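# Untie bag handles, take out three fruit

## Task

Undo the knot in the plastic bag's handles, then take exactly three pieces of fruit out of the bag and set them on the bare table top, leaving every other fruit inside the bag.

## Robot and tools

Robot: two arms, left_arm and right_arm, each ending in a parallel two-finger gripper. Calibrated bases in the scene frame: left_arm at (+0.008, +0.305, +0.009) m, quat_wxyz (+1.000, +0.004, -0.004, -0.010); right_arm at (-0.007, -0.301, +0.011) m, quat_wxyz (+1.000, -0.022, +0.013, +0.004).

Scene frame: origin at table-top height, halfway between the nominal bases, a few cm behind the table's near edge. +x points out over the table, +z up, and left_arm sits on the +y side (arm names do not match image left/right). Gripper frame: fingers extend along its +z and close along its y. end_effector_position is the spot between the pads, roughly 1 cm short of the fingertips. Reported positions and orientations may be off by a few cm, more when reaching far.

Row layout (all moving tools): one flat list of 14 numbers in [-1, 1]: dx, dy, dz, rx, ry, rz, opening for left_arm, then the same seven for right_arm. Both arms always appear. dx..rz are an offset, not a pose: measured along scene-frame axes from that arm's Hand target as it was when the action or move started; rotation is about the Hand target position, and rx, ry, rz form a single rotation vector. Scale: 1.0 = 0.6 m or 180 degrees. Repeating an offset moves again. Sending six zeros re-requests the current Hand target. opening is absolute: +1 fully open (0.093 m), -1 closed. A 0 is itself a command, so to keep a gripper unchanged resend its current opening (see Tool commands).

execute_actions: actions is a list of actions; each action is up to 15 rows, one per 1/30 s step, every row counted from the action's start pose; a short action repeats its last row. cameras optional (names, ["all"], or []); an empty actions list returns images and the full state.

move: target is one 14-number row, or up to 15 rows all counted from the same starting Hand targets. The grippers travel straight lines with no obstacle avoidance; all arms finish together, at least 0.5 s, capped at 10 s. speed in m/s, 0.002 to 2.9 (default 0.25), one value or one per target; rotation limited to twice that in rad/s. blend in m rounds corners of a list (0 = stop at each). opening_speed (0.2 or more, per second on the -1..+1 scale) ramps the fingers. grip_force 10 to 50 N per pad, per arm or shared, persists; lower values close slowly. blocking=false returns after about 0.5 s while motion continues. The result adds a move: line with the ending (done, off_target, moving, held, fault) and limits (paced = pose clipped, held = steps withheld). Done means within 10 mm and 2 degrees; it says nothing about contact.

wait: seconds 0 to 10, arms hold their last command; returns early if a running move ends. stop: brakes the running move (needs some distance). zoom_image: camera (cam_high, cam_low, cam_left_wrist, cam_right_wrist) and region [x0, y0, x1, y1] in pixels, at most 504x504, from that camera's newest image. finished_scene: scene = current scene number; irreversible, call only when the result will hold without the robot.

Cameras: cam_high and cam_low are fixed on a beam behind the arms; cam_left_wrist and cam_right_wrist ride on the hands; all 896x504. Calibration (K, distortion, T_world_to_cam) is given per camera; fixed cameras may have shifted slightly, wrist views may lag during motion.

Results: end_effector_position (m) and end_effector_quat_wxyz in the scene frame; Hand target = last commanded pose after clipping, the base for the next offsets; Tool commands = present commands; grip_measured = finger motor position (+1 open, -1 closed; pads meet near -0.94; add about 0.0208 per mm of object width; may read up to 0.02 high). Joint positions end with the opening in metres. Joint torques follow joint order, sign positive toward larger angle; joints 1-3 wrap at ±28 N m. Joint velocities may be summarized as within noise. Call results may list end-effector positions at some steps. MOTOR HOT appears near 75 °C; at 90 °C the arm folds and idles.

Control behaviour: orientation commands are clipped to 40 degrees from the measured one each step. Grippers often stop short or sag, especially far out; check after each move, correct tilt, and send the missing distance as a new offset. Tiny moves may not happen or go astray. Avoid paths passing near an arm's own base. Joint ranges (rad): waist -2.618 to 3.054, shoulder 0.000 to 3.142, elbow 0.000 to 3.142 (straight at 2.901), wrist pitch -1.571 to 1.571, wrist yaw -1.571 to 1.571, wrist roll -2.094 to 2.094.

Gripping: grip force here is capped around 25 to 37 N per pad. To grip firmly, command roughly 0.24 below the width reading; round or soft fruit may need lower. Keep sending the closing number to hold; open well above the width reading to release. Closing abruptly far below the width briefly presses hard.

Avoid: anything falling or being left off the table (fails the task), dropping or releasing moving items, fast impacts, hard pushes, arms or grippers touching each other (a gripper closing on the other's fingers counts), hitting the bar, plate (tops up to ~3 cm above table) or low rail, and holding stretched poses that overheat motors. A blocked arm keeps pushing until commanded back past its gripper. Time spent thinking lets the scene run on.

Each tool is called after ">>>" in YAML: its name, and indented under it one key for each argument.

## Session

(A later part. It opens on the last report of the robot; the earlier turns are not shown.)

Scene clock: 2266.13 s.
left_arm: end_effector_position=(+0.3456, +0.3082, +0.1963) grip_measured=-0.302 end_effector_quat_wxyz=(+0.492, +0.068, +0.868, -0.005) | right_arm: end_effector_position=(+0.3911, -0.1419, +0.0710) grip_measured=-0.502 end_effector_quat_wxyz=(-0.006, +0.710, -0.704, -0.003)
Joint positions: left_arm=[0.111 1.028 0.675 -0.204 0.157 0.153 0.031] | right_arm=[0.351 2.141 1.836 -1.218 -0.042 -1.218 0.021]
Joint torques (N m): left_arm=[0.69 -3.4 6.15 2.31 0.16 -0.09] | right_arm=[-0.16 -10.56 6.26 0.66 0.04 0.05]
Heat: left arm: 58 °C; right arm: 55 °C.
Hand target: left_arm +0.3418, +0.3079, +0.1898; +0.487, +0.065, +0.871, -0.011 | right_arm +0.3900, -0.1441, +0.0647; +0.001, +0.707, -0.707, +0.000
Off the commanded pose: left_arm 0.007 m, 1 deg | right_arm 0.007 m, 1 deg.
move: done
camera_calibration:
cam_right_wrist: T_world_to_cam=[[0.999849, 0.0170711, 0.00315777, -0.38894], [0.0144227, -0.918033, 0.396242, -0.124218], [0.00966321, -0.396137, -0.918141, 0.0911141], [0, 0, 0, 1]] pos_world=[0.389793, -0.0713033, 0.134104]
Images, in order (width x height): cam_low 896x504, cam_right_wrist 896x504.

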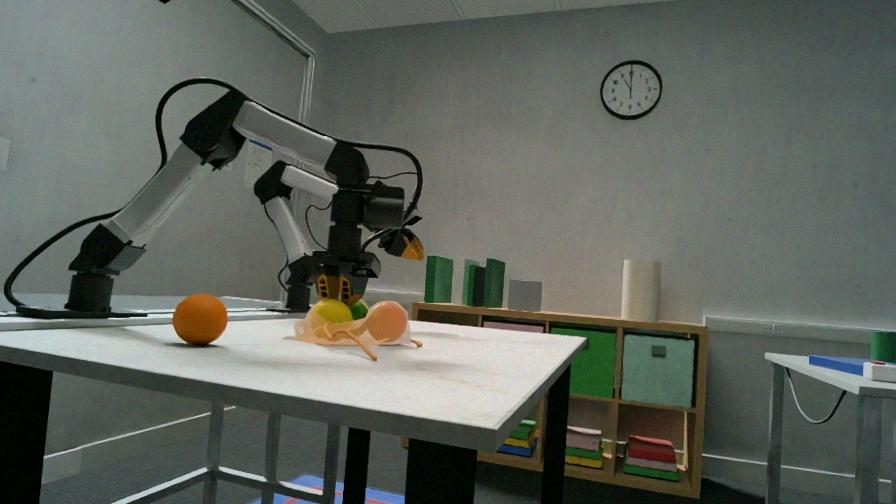

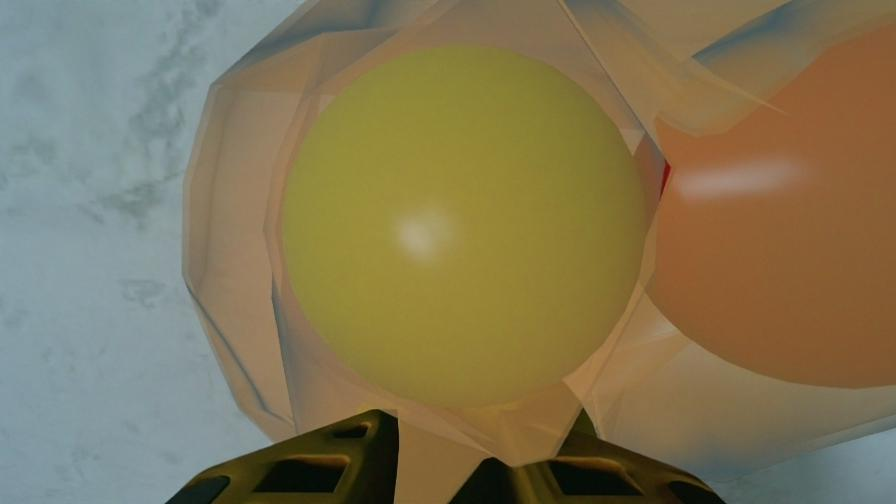

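>>> move:
  target: [0,0,0,0,0,0,-0.3,0,0,-0.01,0,0,0,-0.5]
  speed: 0.04

>>> move:
  target: [0,0,0,0,0,0,-0.3,0,0,0,0,0,0,-1]
  opening_speed: 0.5

>>> move:
  target:
    - [0,0,0,0,0,0,-0.3,-0.01,0,0.045,0,0,0,-1]
    - [0,0,0,0,0,0,-0.3,-0.07,0.0,0.05,0,0,0,-1]
  speed: 0.06
  blend: 0.01
  cameras: ["cam_high","cam_low","cam_right_wrist"]

>>> zoom_image:
  camera: "cam_low"
  region: [230, 220, 500, 370]

>>> zoom_image:
  camera: "cam_high"
  region: [350, 150, 550, 300]

Scene clock: 2288.83 s.
left_arm: end_effector_position=(+0.3456, +0.3082, +0.1963) grip_measured=-0.302 end_effector_quat_wxyz=(+0.492, +0.068, +0.868, -0.005) | right_arm: end_effector_position=(+0.3912, -0.1419, +0.0667) grip_measured=-0.502 end_effector_quat_wxyz=(-0.007, +0.710, -0.704, -0.003)
Joint positions: left_arm=[0.111 1.028 0.675 -0.204 0.157 0.153 0.031] | right_arm=[0.351 2.141 1.819 -1.198 -0.042 -1.218 0.021]
Joint torques (N m): left_arm=[0.68 -3.45 6.12 2.29 0.18 -0.08] | right_arm=[-0.06 -10.36 6.22 0.73 0.07 0.11]
Heat: left arm: 58 °C; right arm: 54 °C.
Hand target: left_arm +0.3418, +0.3079, +0.1898; +0.487, +0.065, +0.871, -0.011 | right_arm +0.3899, -0.1442, +0.0587; +0.001, +0.707, -0.707, +0.000
Off the commanded pose: left_arm 0.007 m, 1 deg | right_arm 0.008 m, 1 deg.
move: done

Scene clock: 2290.03 s.
left_arm: end_effector_position=(+0.3456, +0.3082, +0.1963) grip_measured=-0.302 end_effector_quat_wxyz=(+0.492, +0.068, +0.868, -0.005) | right_arm: end_effector_position=(+0.3912, -0.1419, +0.0667) grip_measured=-0.985 end_effector_quat_wxyz=(-0.007, +0.710, -0.704, -0.003)
Joint positions: left_arm=[0.111 1.028 0.675 -0.204 0.157 0.153 0.031] | right_arm=[0.351 2.141 1.819 -1.198 -0.042 -1.218 0]
Joint torques (N m): left_arm=[0.79 -3.45 6.19 2.29 0.18 -0.09] | right_arm=[-0.09 -10.28 6.23 0.72 0.05 0.1]
Heat: left arm: 58 °C; right arm: 54 °C.
Hand target: left_arm +0.3418, +0.3079, +0.1898; +0.487, +0.065, +0.871, -0.011 | right_arm +0.3899, -0.1442, +0.0587; +0.001, +0.707, -0.707, +0.000
Off the commanded pose: left_arm 0.007 m, 1 deg | right_arm 0.008 m, 1 deg.
move: done

Scene clock: 2291.53 s.
left_arm: end_effector_position=(+0.3456, +0.3082, +0.1963) grip_measured=-0.302 end_effector_quat_wxyz=(+0.492, +0.068, +0.868, -0.005) | right_arm: end_effector_position=(+0.3475, -0.1441, +0.0779) grip_measured=-0.985 end_effector_quat_wxyz=(+0.016, +0.708, -0.706, -0.013)
Joint positions: left_arm=[0.111 1.028 0.675 -0.204 0.157 0.153 0.031] | right_arm=[0.385 2.014 1.667 -1.222 -0.042 -1.182 0]
Joint torques (N m): left_arm=[0.73 -3.41 6.13 2.29 0.18 -0.09] | right_arm=[0.23 -13.65 6.41 0.55 0.06 0.09]
Heat: left arm: 58 °C; right arm: 54 °C.
Hand target: left_arm +0.3418, +0.3079, +0.1898; +0.487, +0.065, +0.871, -0.011 | right_arm +0.3481, -0.1442, +0.0888; +0.000, +0.707, -0.707, +0.000
Off the commanded pose: left_arm 0.007 m, 1 deg | right_arm 0.011 m, 2 deg.
move: off_target (right_arm)
camera_calibration:
cam_right_wrist: T_world_to_cam=[[0.999083, 0.0126892, -0.0408835, -0.342415], [0.0283694, -0.911476, 0.410374, -0.13329], [-0.032057, -0.411158, -0.911, 0.108803], [0, 0, 0, 1]] pos_world=[0.34937, -0.0724104, 0.139819]
Images, in order (width x height): cam_high 896x504, cam_low 896x504, cam_right_wrist 896x504.

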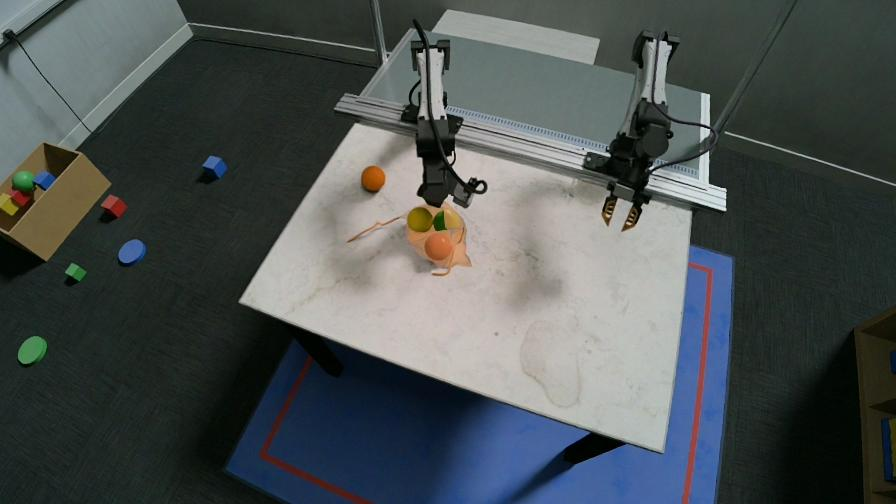

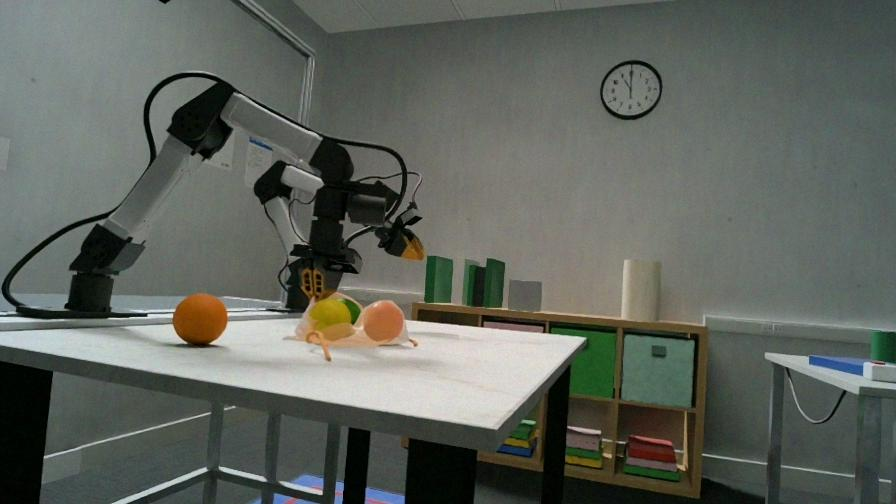

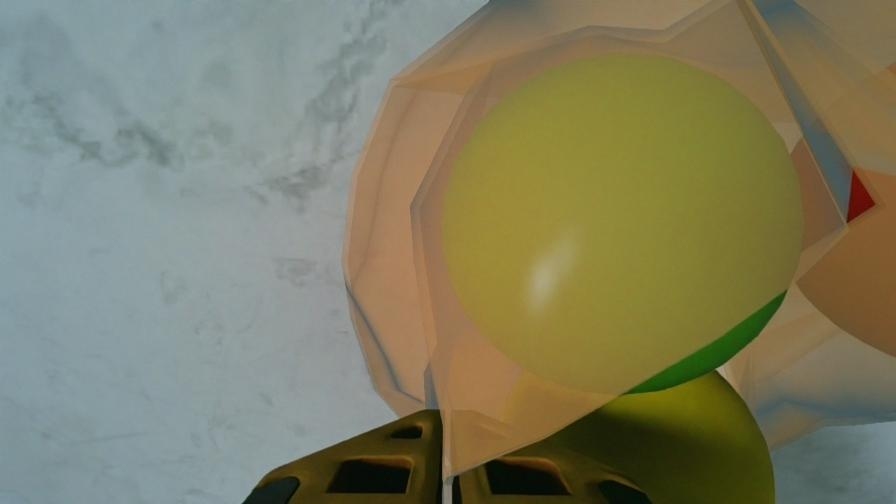

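Scaled by 1.867 from the camera's 896x504 image, which has a finer 1280x720 frame.

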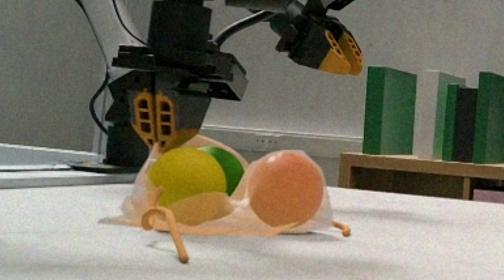

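Scaled by 2.520 from the camera's 896x504 image, which has a finer 1280x720 frame.

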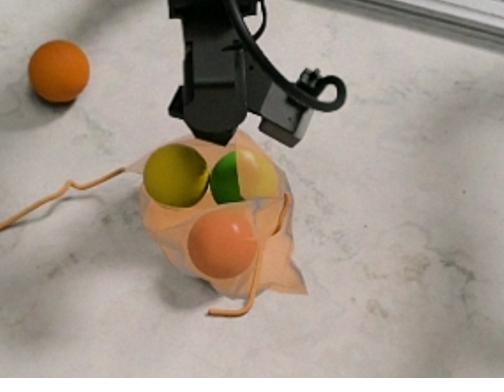

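>>> move:
  target: [0,0,0,0,0,0,-0.3,-0.03,0.0,-0.06,0,0,0,-1]
  speed: 0.06

>>> move:
  target: [0,0,0,0,0,0,-0.3,0,0,0,0,0,0,-0.7]
  opening_speed: 0.4

>>> move:
  target:
    - [0,0,0,0,0,0,-0.3,0,0,0.15,0,0,0,-0.7]
    - [0,0,0,0,0,0,-0.3,0.04,-0.03,0.3,0,0,-0.5,-0.6]
  speed: 0.12
  blend: 0.03
  cameras: ["cam_high","cam_low","cam_right_wrist"]

>>> zoom_image:
  camera: "cam_low"
  region: [230, 220, 500, 370]

>>> zoom_image:
  camera: "cam_high"
  region: [350, 150, 550, 300]

Scene clock: 2309.17 s.
left_arm: end_effector_position=(+0.3456, +0.3082, +0.1963) grip_measured=-0.302 end_effector_quat_wxyz=(+0.492, +0.068, +0.868, -0.005) | right_arm: end_effector_position=(+0.3286, -0.1449, +0.0435) grip_measured=-0.985 end_effector_quat_wxyz=(+0.016, +0.708, -0.706, -0.012)
Joint positions: left_arm=[0.111 1.028 0.675 -0.204 0.157 0.153 0.031] | right_arm=[0.406 1.976 1.471 -1.063 -0.041 -1.159 0]
Joint torques (N m): left_arm=[0.75 -3.38 6.11 2.3 0.19 -0.09] | right_arm=[0.23 -12.97 6.3 0.61 0.07 0.08]
Heat: left arm: 58 °C; right arm: 52 °C.
Hand target: left_arm +0.3418, +0.3079, +0.1898; +0.487, +0.065, +0.871, -0.011 | right_arm +0.3300, -0.1442, +0.0527; +0.001, +0.707, -0.707, +0.000
Off the commanded pose: left_arm 0.007 m, 1 deg | right_arm 0.009 m, 2 deg.
move: done

Scene clock: 2310.13 s.
left_arm: end_effector_position=(+0.3456, +0.3082, +0.1963) grip_measured=-0.302 end_effector_quat_wxyz=(+0.492, +0.068, +0.868, -0.005) | right_arm: end_effector_position=(+0.3290, -0.1448, +0.0435) grip_measured=-0.702 end_effector_quat_wxyz=(+0.015, +0.707, -0.707, -0.012)
Joint positions: left_arm=[0.111 1.028 0.675 -0.204 0.157 0.153 0.031] | right_arm=[0.406 1.976 1.471 -1.061 -0.041 -1.159 0.012]
Joint torques (N m): left_arm=[0.66 -3.44 6.19 2.3 0.18 -0.1] | right_arm=[0.28 -13 6.31 0.58 0.1 0.06]
Heat: left arm: 58 °C; right arm: 52 °C.
Hand target: left_arm +0.3418, +0.3079, +0.1898; +0.487, +0.065, +0.871, -0.011 | right_arm +0.3300, -0.1442, +0.0527; +0.001, +0.707, -0.707, +0.000
Off the commanded pose: left_arm 0.007 m, 1 deg | right_arm 0.009 m, 2 deg.
move: done

Scene clock: 2318.60 s.
left_arm: end_effector_position=(+0.3456, +0.3082, +0.1963) grip_measured=-0.302 end_effector_quat_wxyz=(+0.492, +0.068, +0.868, -0.005) | right_arm: end_effector_position=(+0.3560, -0.1563, +0.2089) grip_measured=-0.602 end_effector_quat_wxyz=(+0.049, -0.009, +0.999, +0.022)
Joint positions: left_arm=[0.111 1.028 0.675 -0.204 0.157 0.153 0.031] | right_arm=[0.337 1.928 2.063 -1.559 -0.041 0.331 0.016]
Joint torques (N m): left_arm=[0.76 -3.45 6.13 2.3 0.16 -0.09] | right_arm=[-0.95 -12.96 11.06 0.55 0.09 0.1]
Heat: left arm: 58 °C; right arm: 54 °C.
Hand target: left_arm +0.3418, +0.3079, +0.1898; +0.487, +0.065, +0.871, -0.011 | right_arm +0.3540, -0.1623, +0.2327; +0.000, +0.000, +1.000, +0.000
Off the commanded pose: left_arm 0.007 m, 1 deg | right_arm 0.025 m, 6 deg.
joint sent to its limit (right arm) — joint 4 (wrist pitch), lower limit. The joint targets are off in orientation, not in position.
move: off_target (right_arm); target 2's new opening was sent with right_arm's hand 0.025 m and 6 deg from that target
camera_calibration:
cam_right_wrist: T_world_to_cam=[[0.0298828, -0.998667, -0.0420977, -0.158062], [-0.947959, -0.0416716, 0.315655, 0.304791], [-0.316988, 0.0304743, -0.94794, 0.401545], [0, 0, 0, 1]] pos_world=[0.420938, -0.157386, 0.277778]
Images, in order (width x height): cam_high 896x504, cam_low 896x504, cam_right_wrist 896x504.

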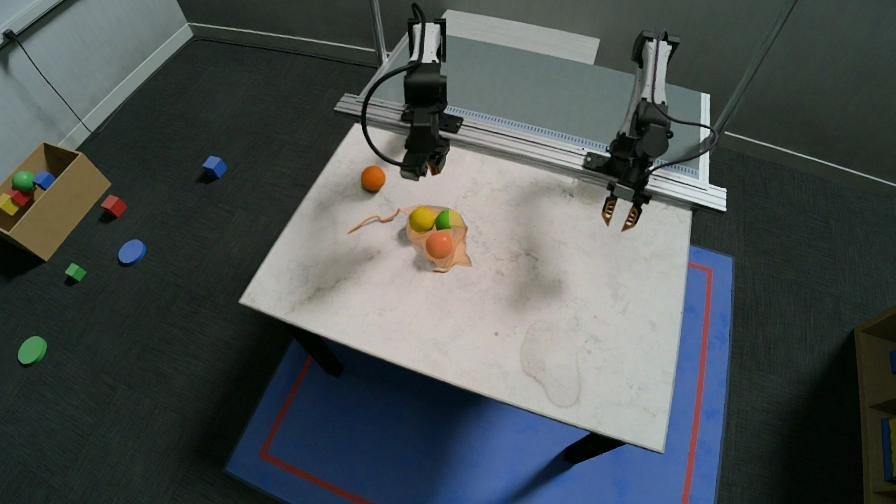

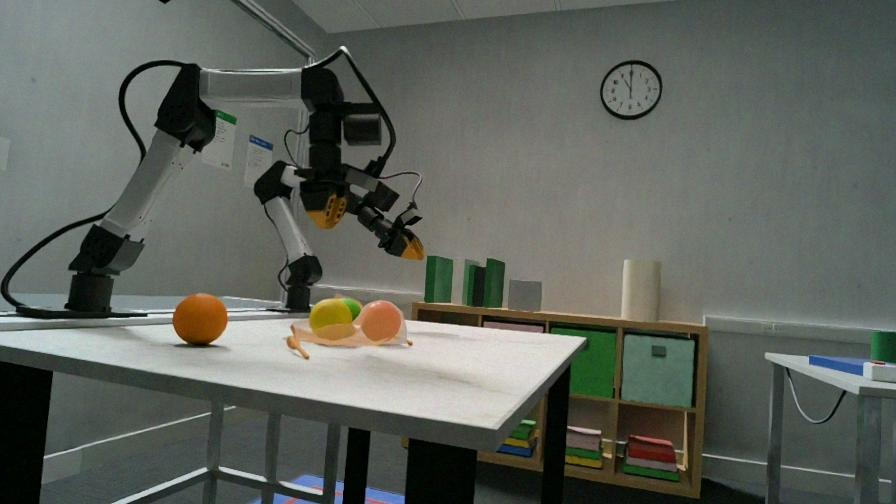

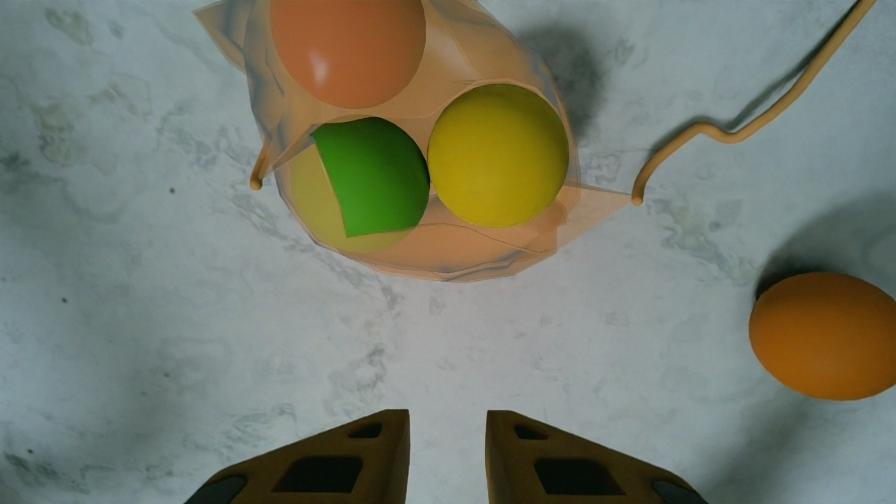

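Scaled by 1.867 from the camera's 896x504 image, which has a finer 1280x720 frame.

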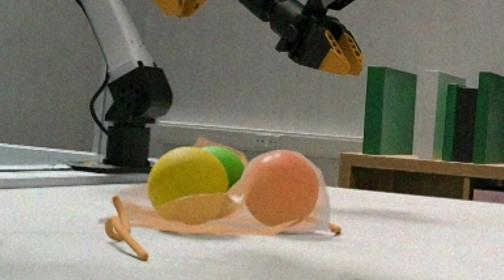

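Scaled by 2.520 from the camera's 896x504 image, which has a finer 1280x720 frame.

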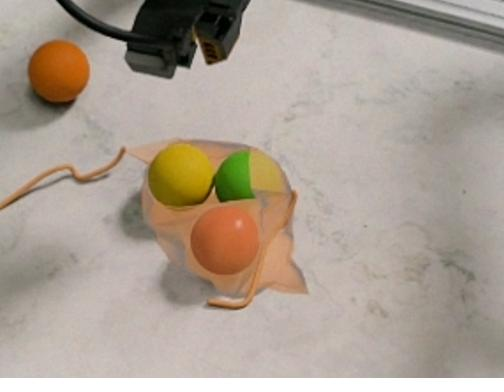

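>>> move:
  target: [0,0,0,0,0,0,-0.3,0.0693,-0.026,-0.15,0,0,-0.4444,1.0]
  speed: 0.15
  cameras: ["cam_high","cam_low","cam_right_wrist"]

>>> zoom_image:
  camera: "cam_low"
  region: [230, 220, 500, 370]

Scene clock: 2344.57 s.
left_arm: end_effector_position=(+0.3456, +0.3082, +0.1963) grip_measured=-0.302 end_effector_quat_wxyz=(+0.492, +0.068, +0.868, -0.005) | right_arm: end_effector_position=(+0.3856, -0.1771, +0.1410) grip_measured=+1.000 end_effector_quat_wxyz=(-0.004, +0.635, +0.773, -0.013)
Joint positions: left_arm=[0.111 1.028 0.675 -0.204 0.157 0.153 0.031] | right_arm=[0.275 2.112 2.063 -1.51 -0.027 1.659 0.093]
Joint torques (N m): left_arm=[0.69 -3.4 6.13 2.3 0.19 -0.08] | right_arm=[-1.14 -9.22 10.93 0.55 0 0.1]
Heat: left arm: 58 °C; right arm: 56 °C.
Hand target: left_arm +0.3418, +0.3079, +0.1898; +0.487, +0.065, +0.871, -0.011 | right_arm +0.3956, -0.1779, +0.1427; +0.000, +0.643, +0.766, +0.001
Off the commanded pose: left_arm 0.007 m, 1 deg | right_arm 0.010 m, 2 deg.
move: done
camera_calibration:
cam_right_wrist: T_world_to_cam=[[-0.978852, -0.203051, 0.0248865, 0.337798], [-0.176494, 0.899747, 0.399132, 0.210965], [-0.103435, 0.386299, -0.916556, 0.323409], [0, 0, 0, 1]] pos_world=[0.401341, -0.246158, 0.203813]
Images, in order (width x height): cam_high 896x504, cam_low 896x504, cam_right_wrist 896x504.

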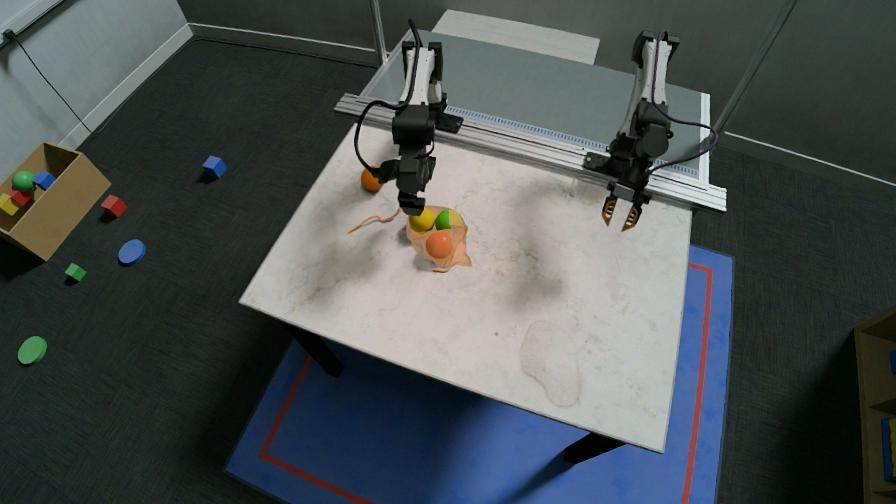

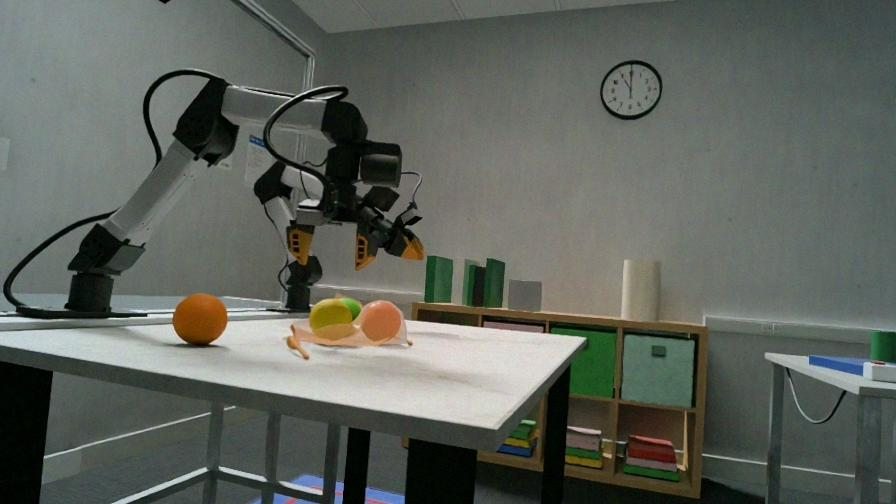

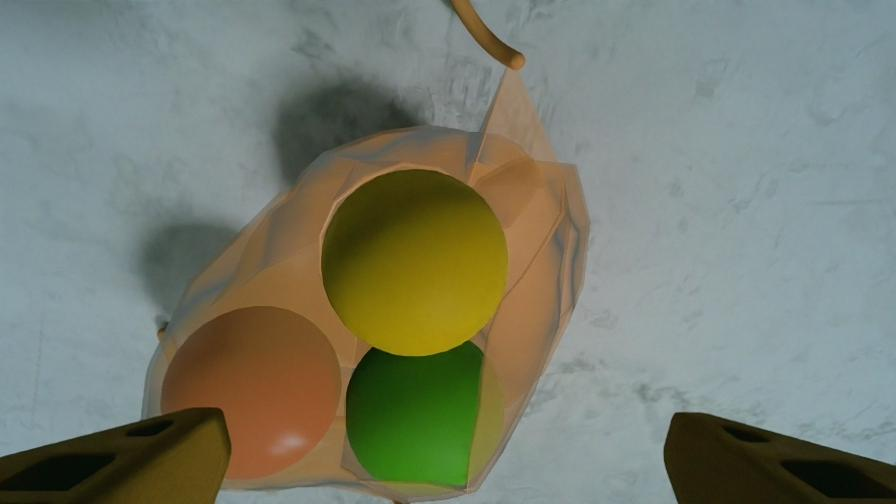

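Scaled by 1.867 from the camera's 896x504 image, which has a finer 1280x720 frame.

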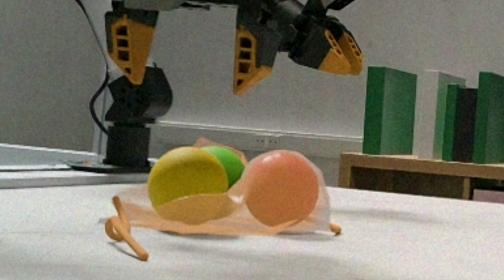

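>>> move:
  target: [0,0,0,0,0,0,-0.3,0.002,0.003,-0.11,0,0,0,1.0]
  speed: 0.08
  cameras: ["cam_low","cam_right_wrist"]

>>> zoom_image:
  camera: "cam_low"
  region: [230, 220, 500, 370]

Scene clock: 2358.20 s.
left_arm: end_effector_position=(+0.3456, +0.3082, +0.1963) grip_measured=-0.302 end_effector_quat_wxyz=(+0.492, +0.068, +0.868, -0.005) | right_arm: end_effector_position=(+0.3975, -0.1756, +0.0849) grip_measured=+1.000 end_effector_quat_wxyz=(+0.007, +0.638, +0.770, +0.003)
Joint positions: left_arm=[0.111 1.028 0.675 -0.204 0.157 0.153 0.031] | right_arm=[0.275 2.112 1.84 -1.249 -0.027 1.669 0.093]
Joint torques (N m): left_arm=[0.81 -3.36 6.13 2.3 0.18 -0.09] | right_arm=[-0.43 -9.58 6.75 0.61 -0.03 0.1]
Heat: left arm: 58 °C; right arm: 57 °C.
Hand target: left_arm +0.3418, +0.3079, +0.1898; +0.487, +0.065, +0.871, -0.011 | right_arm +0.3968, -0.1760, +0.0768; +0.000, +0.643, +0.766, +0.001
Off the commanded pose: left_arm 0.007 m, 1 deg | right_arm 0.008 m, 1 deg.
move: done
camera_calibration:
cam_right_wrist: T_world_to_cam=[[-0.98076, -0.194723, -0.0138837, 0.356627], [-0.183747, 0.896783, 0.402514, 0.236125], [-0.0659279, 0.397321, -0.915309, 0.259588], [0, 0, 0, 1]] pos_world=[0.410267, -0.245449, 0.147511]
Images, in order (width x height): cam_low 896x504, cam_right_wrist 896x504.

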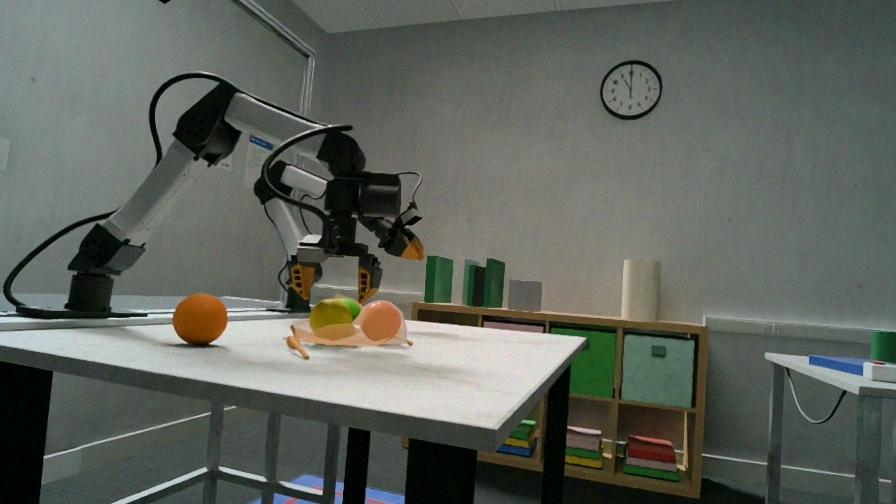

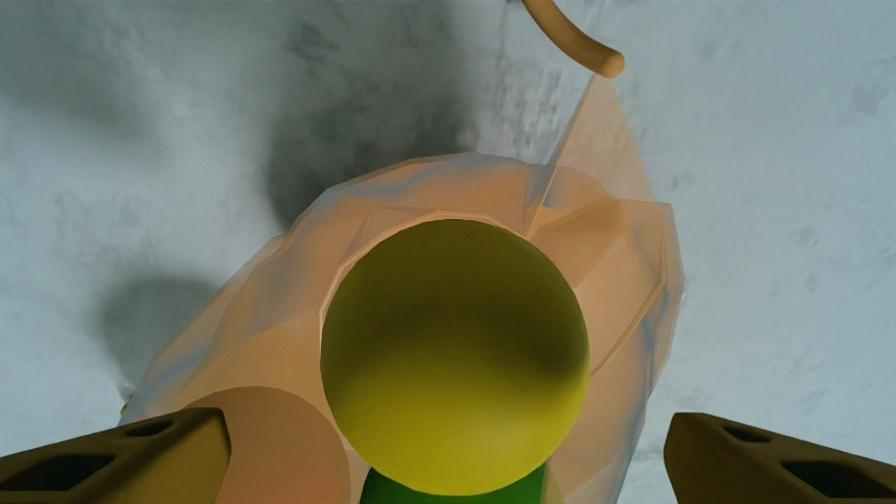

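Scaled by 1.867 from the camera's 896x504 image, which has a finer 1280x720 frame.

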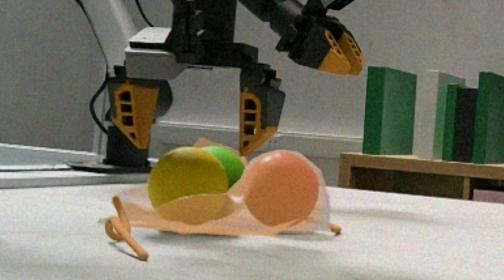

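>>> move:
  target: [0,0,0,0,0,0,-0.3,-0.004,0,-0.065,0,0,0,1.0]
  speed: 0.06
  cameras: ["cam_low","cam_right_wrist"]

>>> zoom_image:
  camera: "cam_low"
  region: [230, 220, 500, 370]

Scene clock: 2370.13 s.
left_arm: end_effector_position=(+0.3456, +0.3082, +0.1963) grip_measured=-0.302 end_effector_quat_wxyz=(+0.492, +0.068, +0.868, -0.005) | right_arm: end_effector_position=(+0.3965, -0.1772, +0.0463) grip_measured=+1.000 end_effector_quat_wxyz=(+0.007, +0.640, +0.768, +0.004)
Joint positions: left_arm=[0.111 1.028 0.675 -0.204 0.157 0.153 0.031] | right_arm=[0.275 2.128 1.71 -1.102 -0.027 1.674 0.093]
Joint torques (N m): left_arm=[0.72 -3.43 6.19 2.3 0.18 -0.11] | right_arm=[-0.17 -9.57 6.75 0.66 -0.02 0.12]
Heat: left arm: 58 °C; right arm: 55 °C.
Hand target: left_arm +0.3418, +0.3079, +0.1898; +0.487, +0.065, +0.871, -0.011 | right_arm +0.3944, -0.1760, +0.0378; +0.000, +0.643, +0.766, +0.001
Off the commanded pose: left_arm 0.007 m, 1 deg | right_arm 0.009 m, 1 deg.
move: done
camera_calibration:
cam_right_wrist: T_world_to_cam=[[-0.981683, -0.189923, -0.0150907, 0.356187], [-0.179829, 0.897516, 0.402649, 0.251511], [-0.062928, 0.397987, -0.91523, 0.223776], [0, 0, 0, 1]] pos_world=[0.408974, -0.247147, 0.108911]
Images, in order (width x height): cam_low 896x504, cam_right_wrist 896x504.

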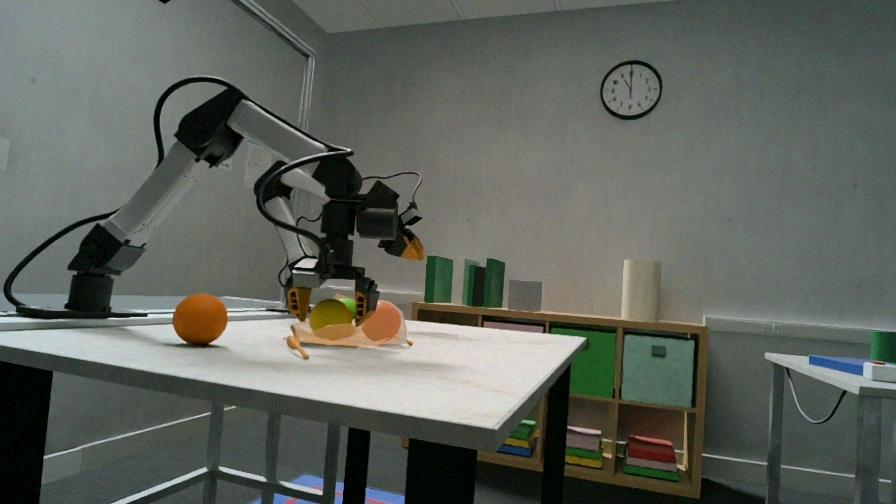

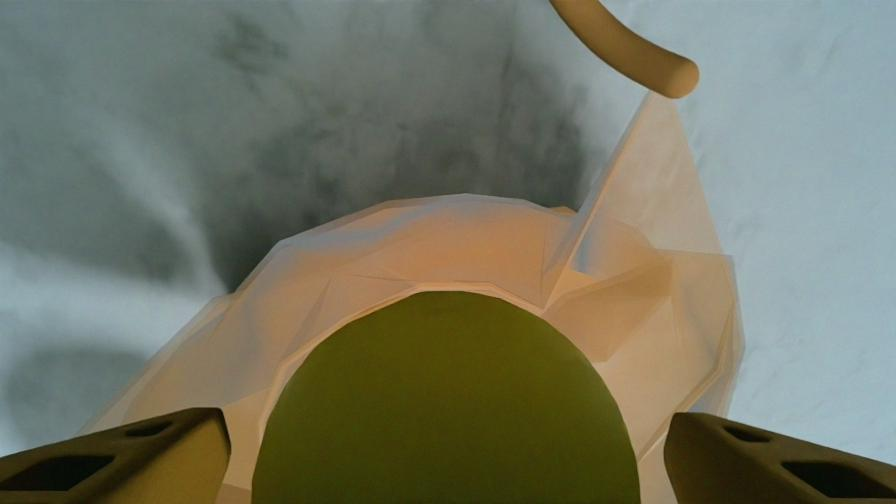

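Scaled by 1.867 from the camera's 896x504 image, which has a finer 1280x720 frame.

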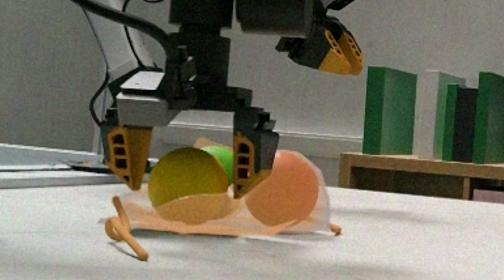

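>>> move:
  target: [0,0,0,0,0,0,-0.3,0,0,0,0,0,0,0.3]
  opening_speed: 0.4
  cameras: ["cam_low","cam_right_wrist"]

>>> zoom_image:
  camera: "cam_low"
  region: [230, 220, 500, 370]

Scene clock: 2380.90 s.
left_arm: end_effector_position=(+0.3456, +0.3082, +0.1963) grip_measured=-0.302 end_effector_quat_wxyz=(+0.492, +0.068, +0.868, -0.005) | right_arm: end_effector_position=(+0.3967, -0.1772, +0.0463) grip_measured=+0.347 end_effector_quat_wxyz=(+0.007, +0.640, +0.768, +0.004)
Joint positions: left_arm=[0.111 1.028 0.675 -0.204 0.157 0.153 0.031] | right_arm=[0.275 2.128 1.71 -1.101 -0.027 1.674 0.062]
Joint torques (N m): left_arm=[0.76 -3.45 6.12 2.3 0.18 -0.09] | right_arm=[-0.02 -9.44 6.79 0.63 -0.02 0.08]
Heat: left arm: 58 °C; right arm: 54 °C.
Hand target: left_arm +0.3418, +0.3079, +0.1898; +0.487, +0.065, +0.871, -0.011 | right_arm +0.3944, -0.1760, +0.0378; +0.000, +0.643, +0.766, +0.001
Off the commanded pose: left_arm 0.007 m, 1 deg | right_arm 0.009 m, 1 deg.
move: done
camera_calibration:
cam_right_wrist: T_world_to_cam=[[-0.981672, -0.189914, -0.0158821, 0.35637], [-0.18013, 0.89742, 0.40273, 0.251619], [-0.062231, 0.398209, -0.915181, 0.223547], [0, 0, 0, 1]] pos_world=[0.409074, -0.247147, 0.108911]
Images, in order (width x height): cam_low 896x504, cam_right_wrist 896x504.

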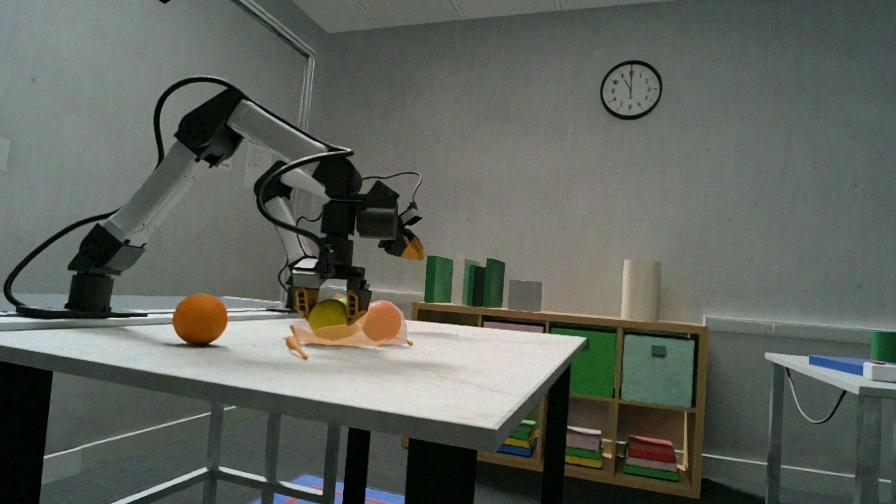

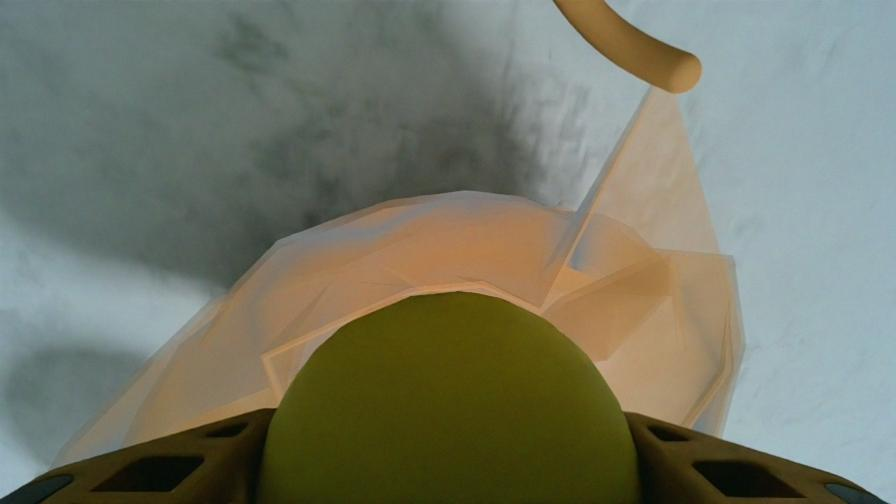

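Scaled by 1.867 from the camera's 896x504 image, which has a finer 1280x720 frame.

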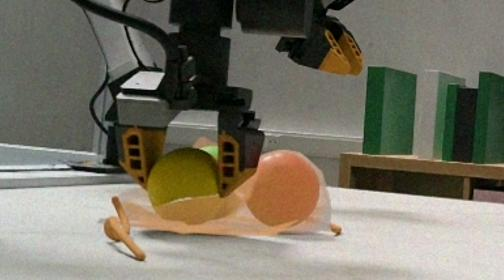

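>>> move:
  target: [0,0,0,0,0,0,-0.3,0,0,0.12,0,0,0,0.3]
  speed: 0.06
  cameras: ["cam_high","cam_low","cam_right_wrist"]

>>> zoom_image:
  camera: "cam_low"
  region: [230, 220, 500, 370]

Scene clock: 2389.23 s.
left_arm: end_effector_position=(+0.3456, +0.3082, +0.1963) grip_measured=-0.302 end_effector_quat_wxyz=(+0.492, +0.068, +0.868, -0.005) | right_arm: end_effector_position=(+0.3923, -0.1768, +0.0932) grip_measured=+0.347 end_effector_quat_wxyz=(-0.004, +0.640, +0.768, -0.012)
Joint positions: left_arm=[0.111 1.028 0.675 -0.204 0.157 0.153 0.031] | right_arm=[0.275 2.128 1.898 -1.329 -0.027 1.674 0.062]
Joint torques (N m): left_arm=[0.73 -3.4 6.12 2.3 0.19 -0.1] | right_arm=[-0.51 -12.75 11.28 0.08 -0.01 0.04]
Heat: left arm: 58 °C; right arm: 54 °C.
Hand target: left_arm +0.3418, +0.3079, +0.1898; +0.487, +0.065, +0.871, -0.011 | right_arm +0.3944, -0.1760, +0.1098; +0.000, +0.643, +0.766, +0.001
Off the commanded pose: left_arm 0.007 m, 1 deg | right_arm 0.017 m, 2 deg.
move: off_target (right_arm)
camera_calibration:
cam_right_wrist: T_world_to_cam=[[-0.981774, -0.188477, 0.0244082, 0.349361], [-0.163282, 0.902225, 0.399161, 0.226168], [-0.0972545, 0.387901, -0.916556, 0.278016], [0, 0, 0, 1]] pos_world=[0.406961, -0.246051, 0.156013]
Images, in order (width x height): cam_high 896x504, cam_low 896x504, cam_right_wrist 896x504.

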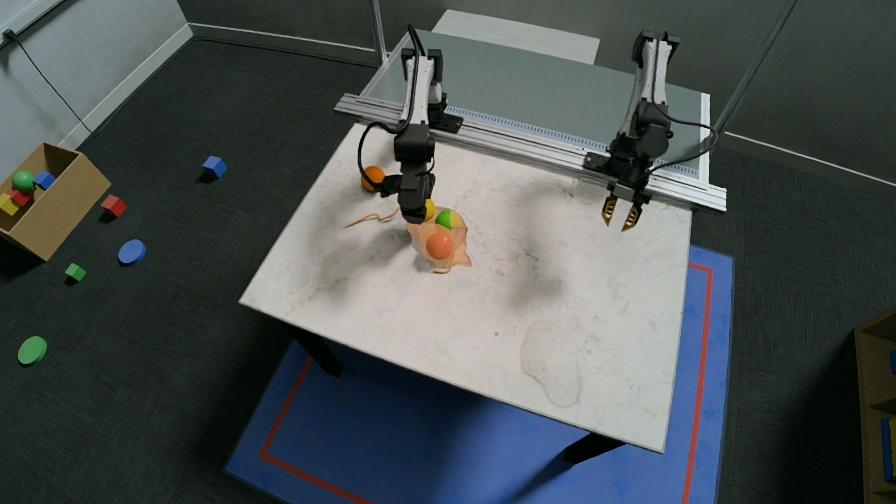

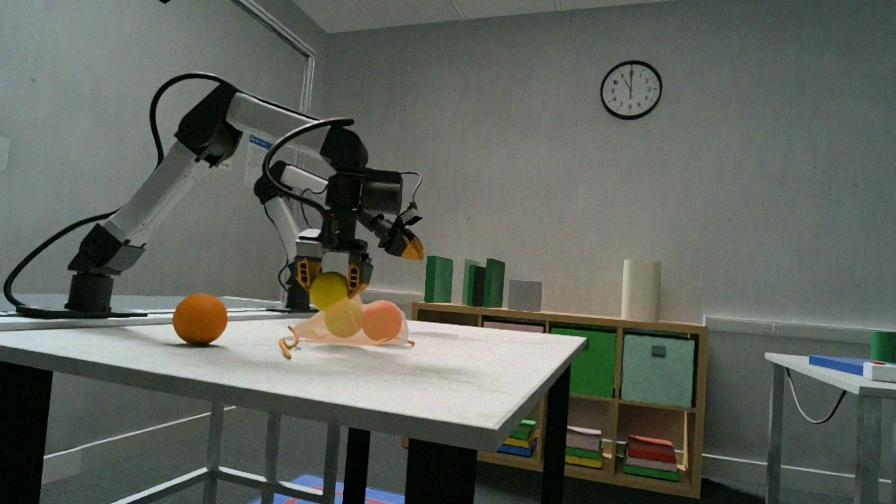

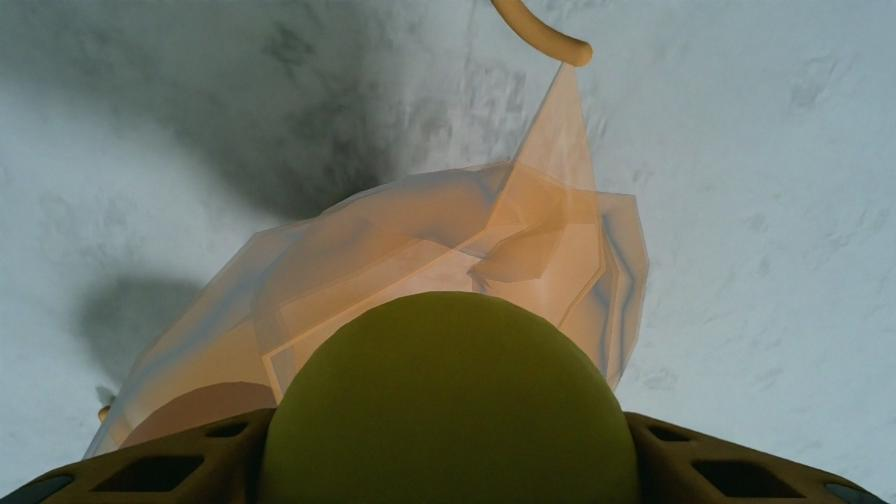

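Scaled by 1.867 from the camera's 896x504 image, which has a finer 1280x720 frame.

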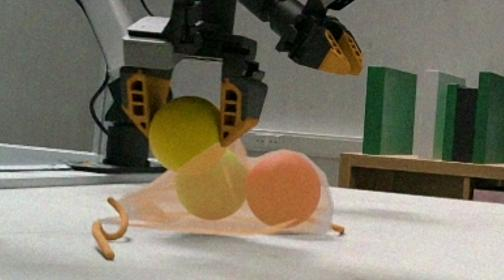

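>>> move:
  target:
    - [0,0,0,0,0,0,-0.3,0,0,0.04,0,0,0,0.3]
    - [0,0,0,0,0,0,-0.3,-0.1,0,0.04,0,0,0,0.3]
  speed: 0.06
  blend: 0.01
  cameras: ["cam_high","cam_low","cam_right_wrist"]

>>> zoom_image:
  camera: "cam_low"
  region: [230, 220, 500, 370]

>>> zoom_image:
  camera: "cam_high"
  region: [350, 150, 550, 300]

Scene clock: 2402.87 s.
left_arm: end_effector_position=(+0.3456, +0.3082, +0.1963) grip_measured=-0.302 end_effector_quat_wxyz=(+0.492, +0.068, +0.868, -0.005) | right_arm: end_effector_position=(+0.3361, -0.1784, +0.1240) grip_measured=+0.347 end_effector_quat_wxyz=(-0.007, +0.641, +0.767, -0.017)
Joint positions: left_arm=[0.111 1.028 0.675 -0.204 0.157 0.153 0.031] | right_arm=[0.312 1.906 1.692 -1.354 -0.027 1.712 0.062]
Joint torques (N m): left_arm=[0.77 -3.4 6.16 2.31 0.19 -0.09] | right_arm=[0.27 -12.79 6.54 0.54 0 0.08]
Heat: left arm: 58 °C; right arm: 56 °C.
Hand target: left_arm +0.3418, +0.3079, +0.1898; +0.487, +0.065, +0.871, -0.011 | right_arm +0.3344, -0.1759, +0.1338; +0.000, +0.643, +0.766, +0.001
Off the commanded pose: left_arm 0.007 m, 1 deg | right_arm 0.010 m, 2 deg.
move: done
camera_calibration:
cam_right_wrist: T_world_to_cam=[[-0.981839, -0.186549, 0.0345088, 0.292367], [-0.157699, 0.903652, 0.398176, 0.204594], [-0.105463, 0.385503, -0.91666, 0.303784], [0, 0, 0, 1]] pos_world=[0.35136, -0.247451, 0.186913]
Images, in order (width x height): cam_high 896x504, cam_low 896x504, cam_right_wrist 896x504.

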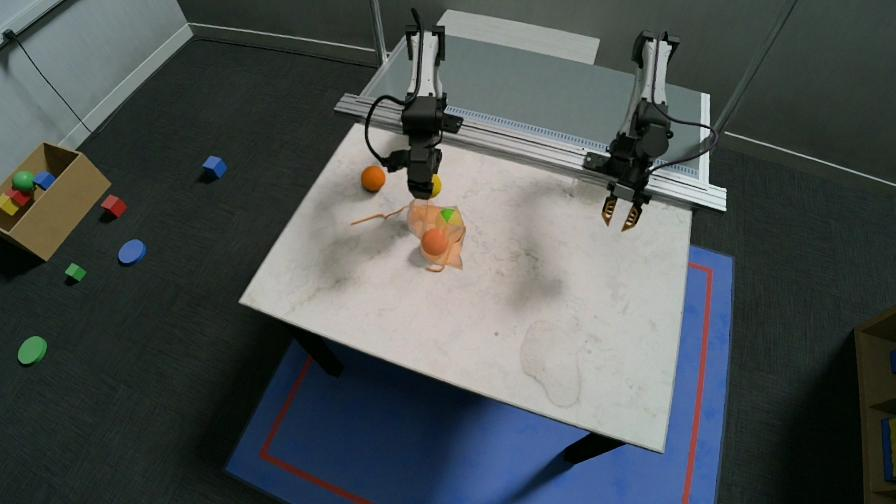

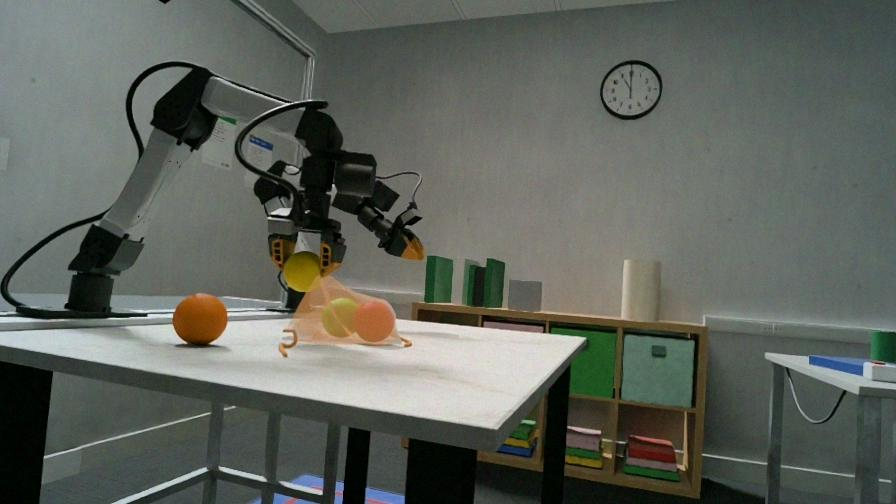

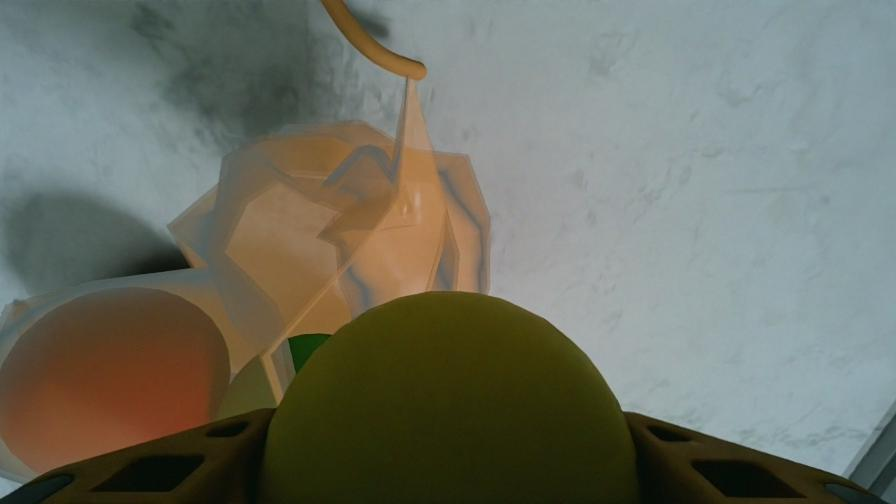

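Scaled by 1.867 from the camera's 896x504 image, which has a finer 1280x720 frame.

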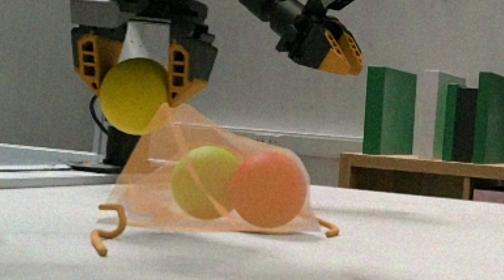

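Scaled by 2.520 from the camera's 896x504 image, which has a finer 1280x720 frame.

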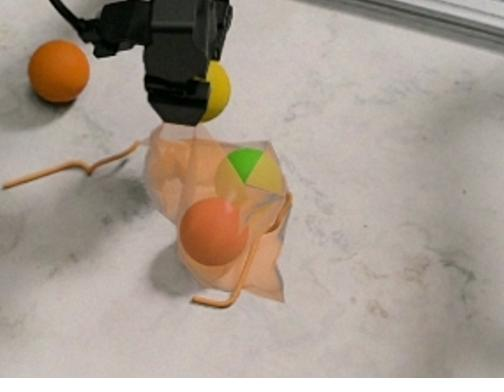

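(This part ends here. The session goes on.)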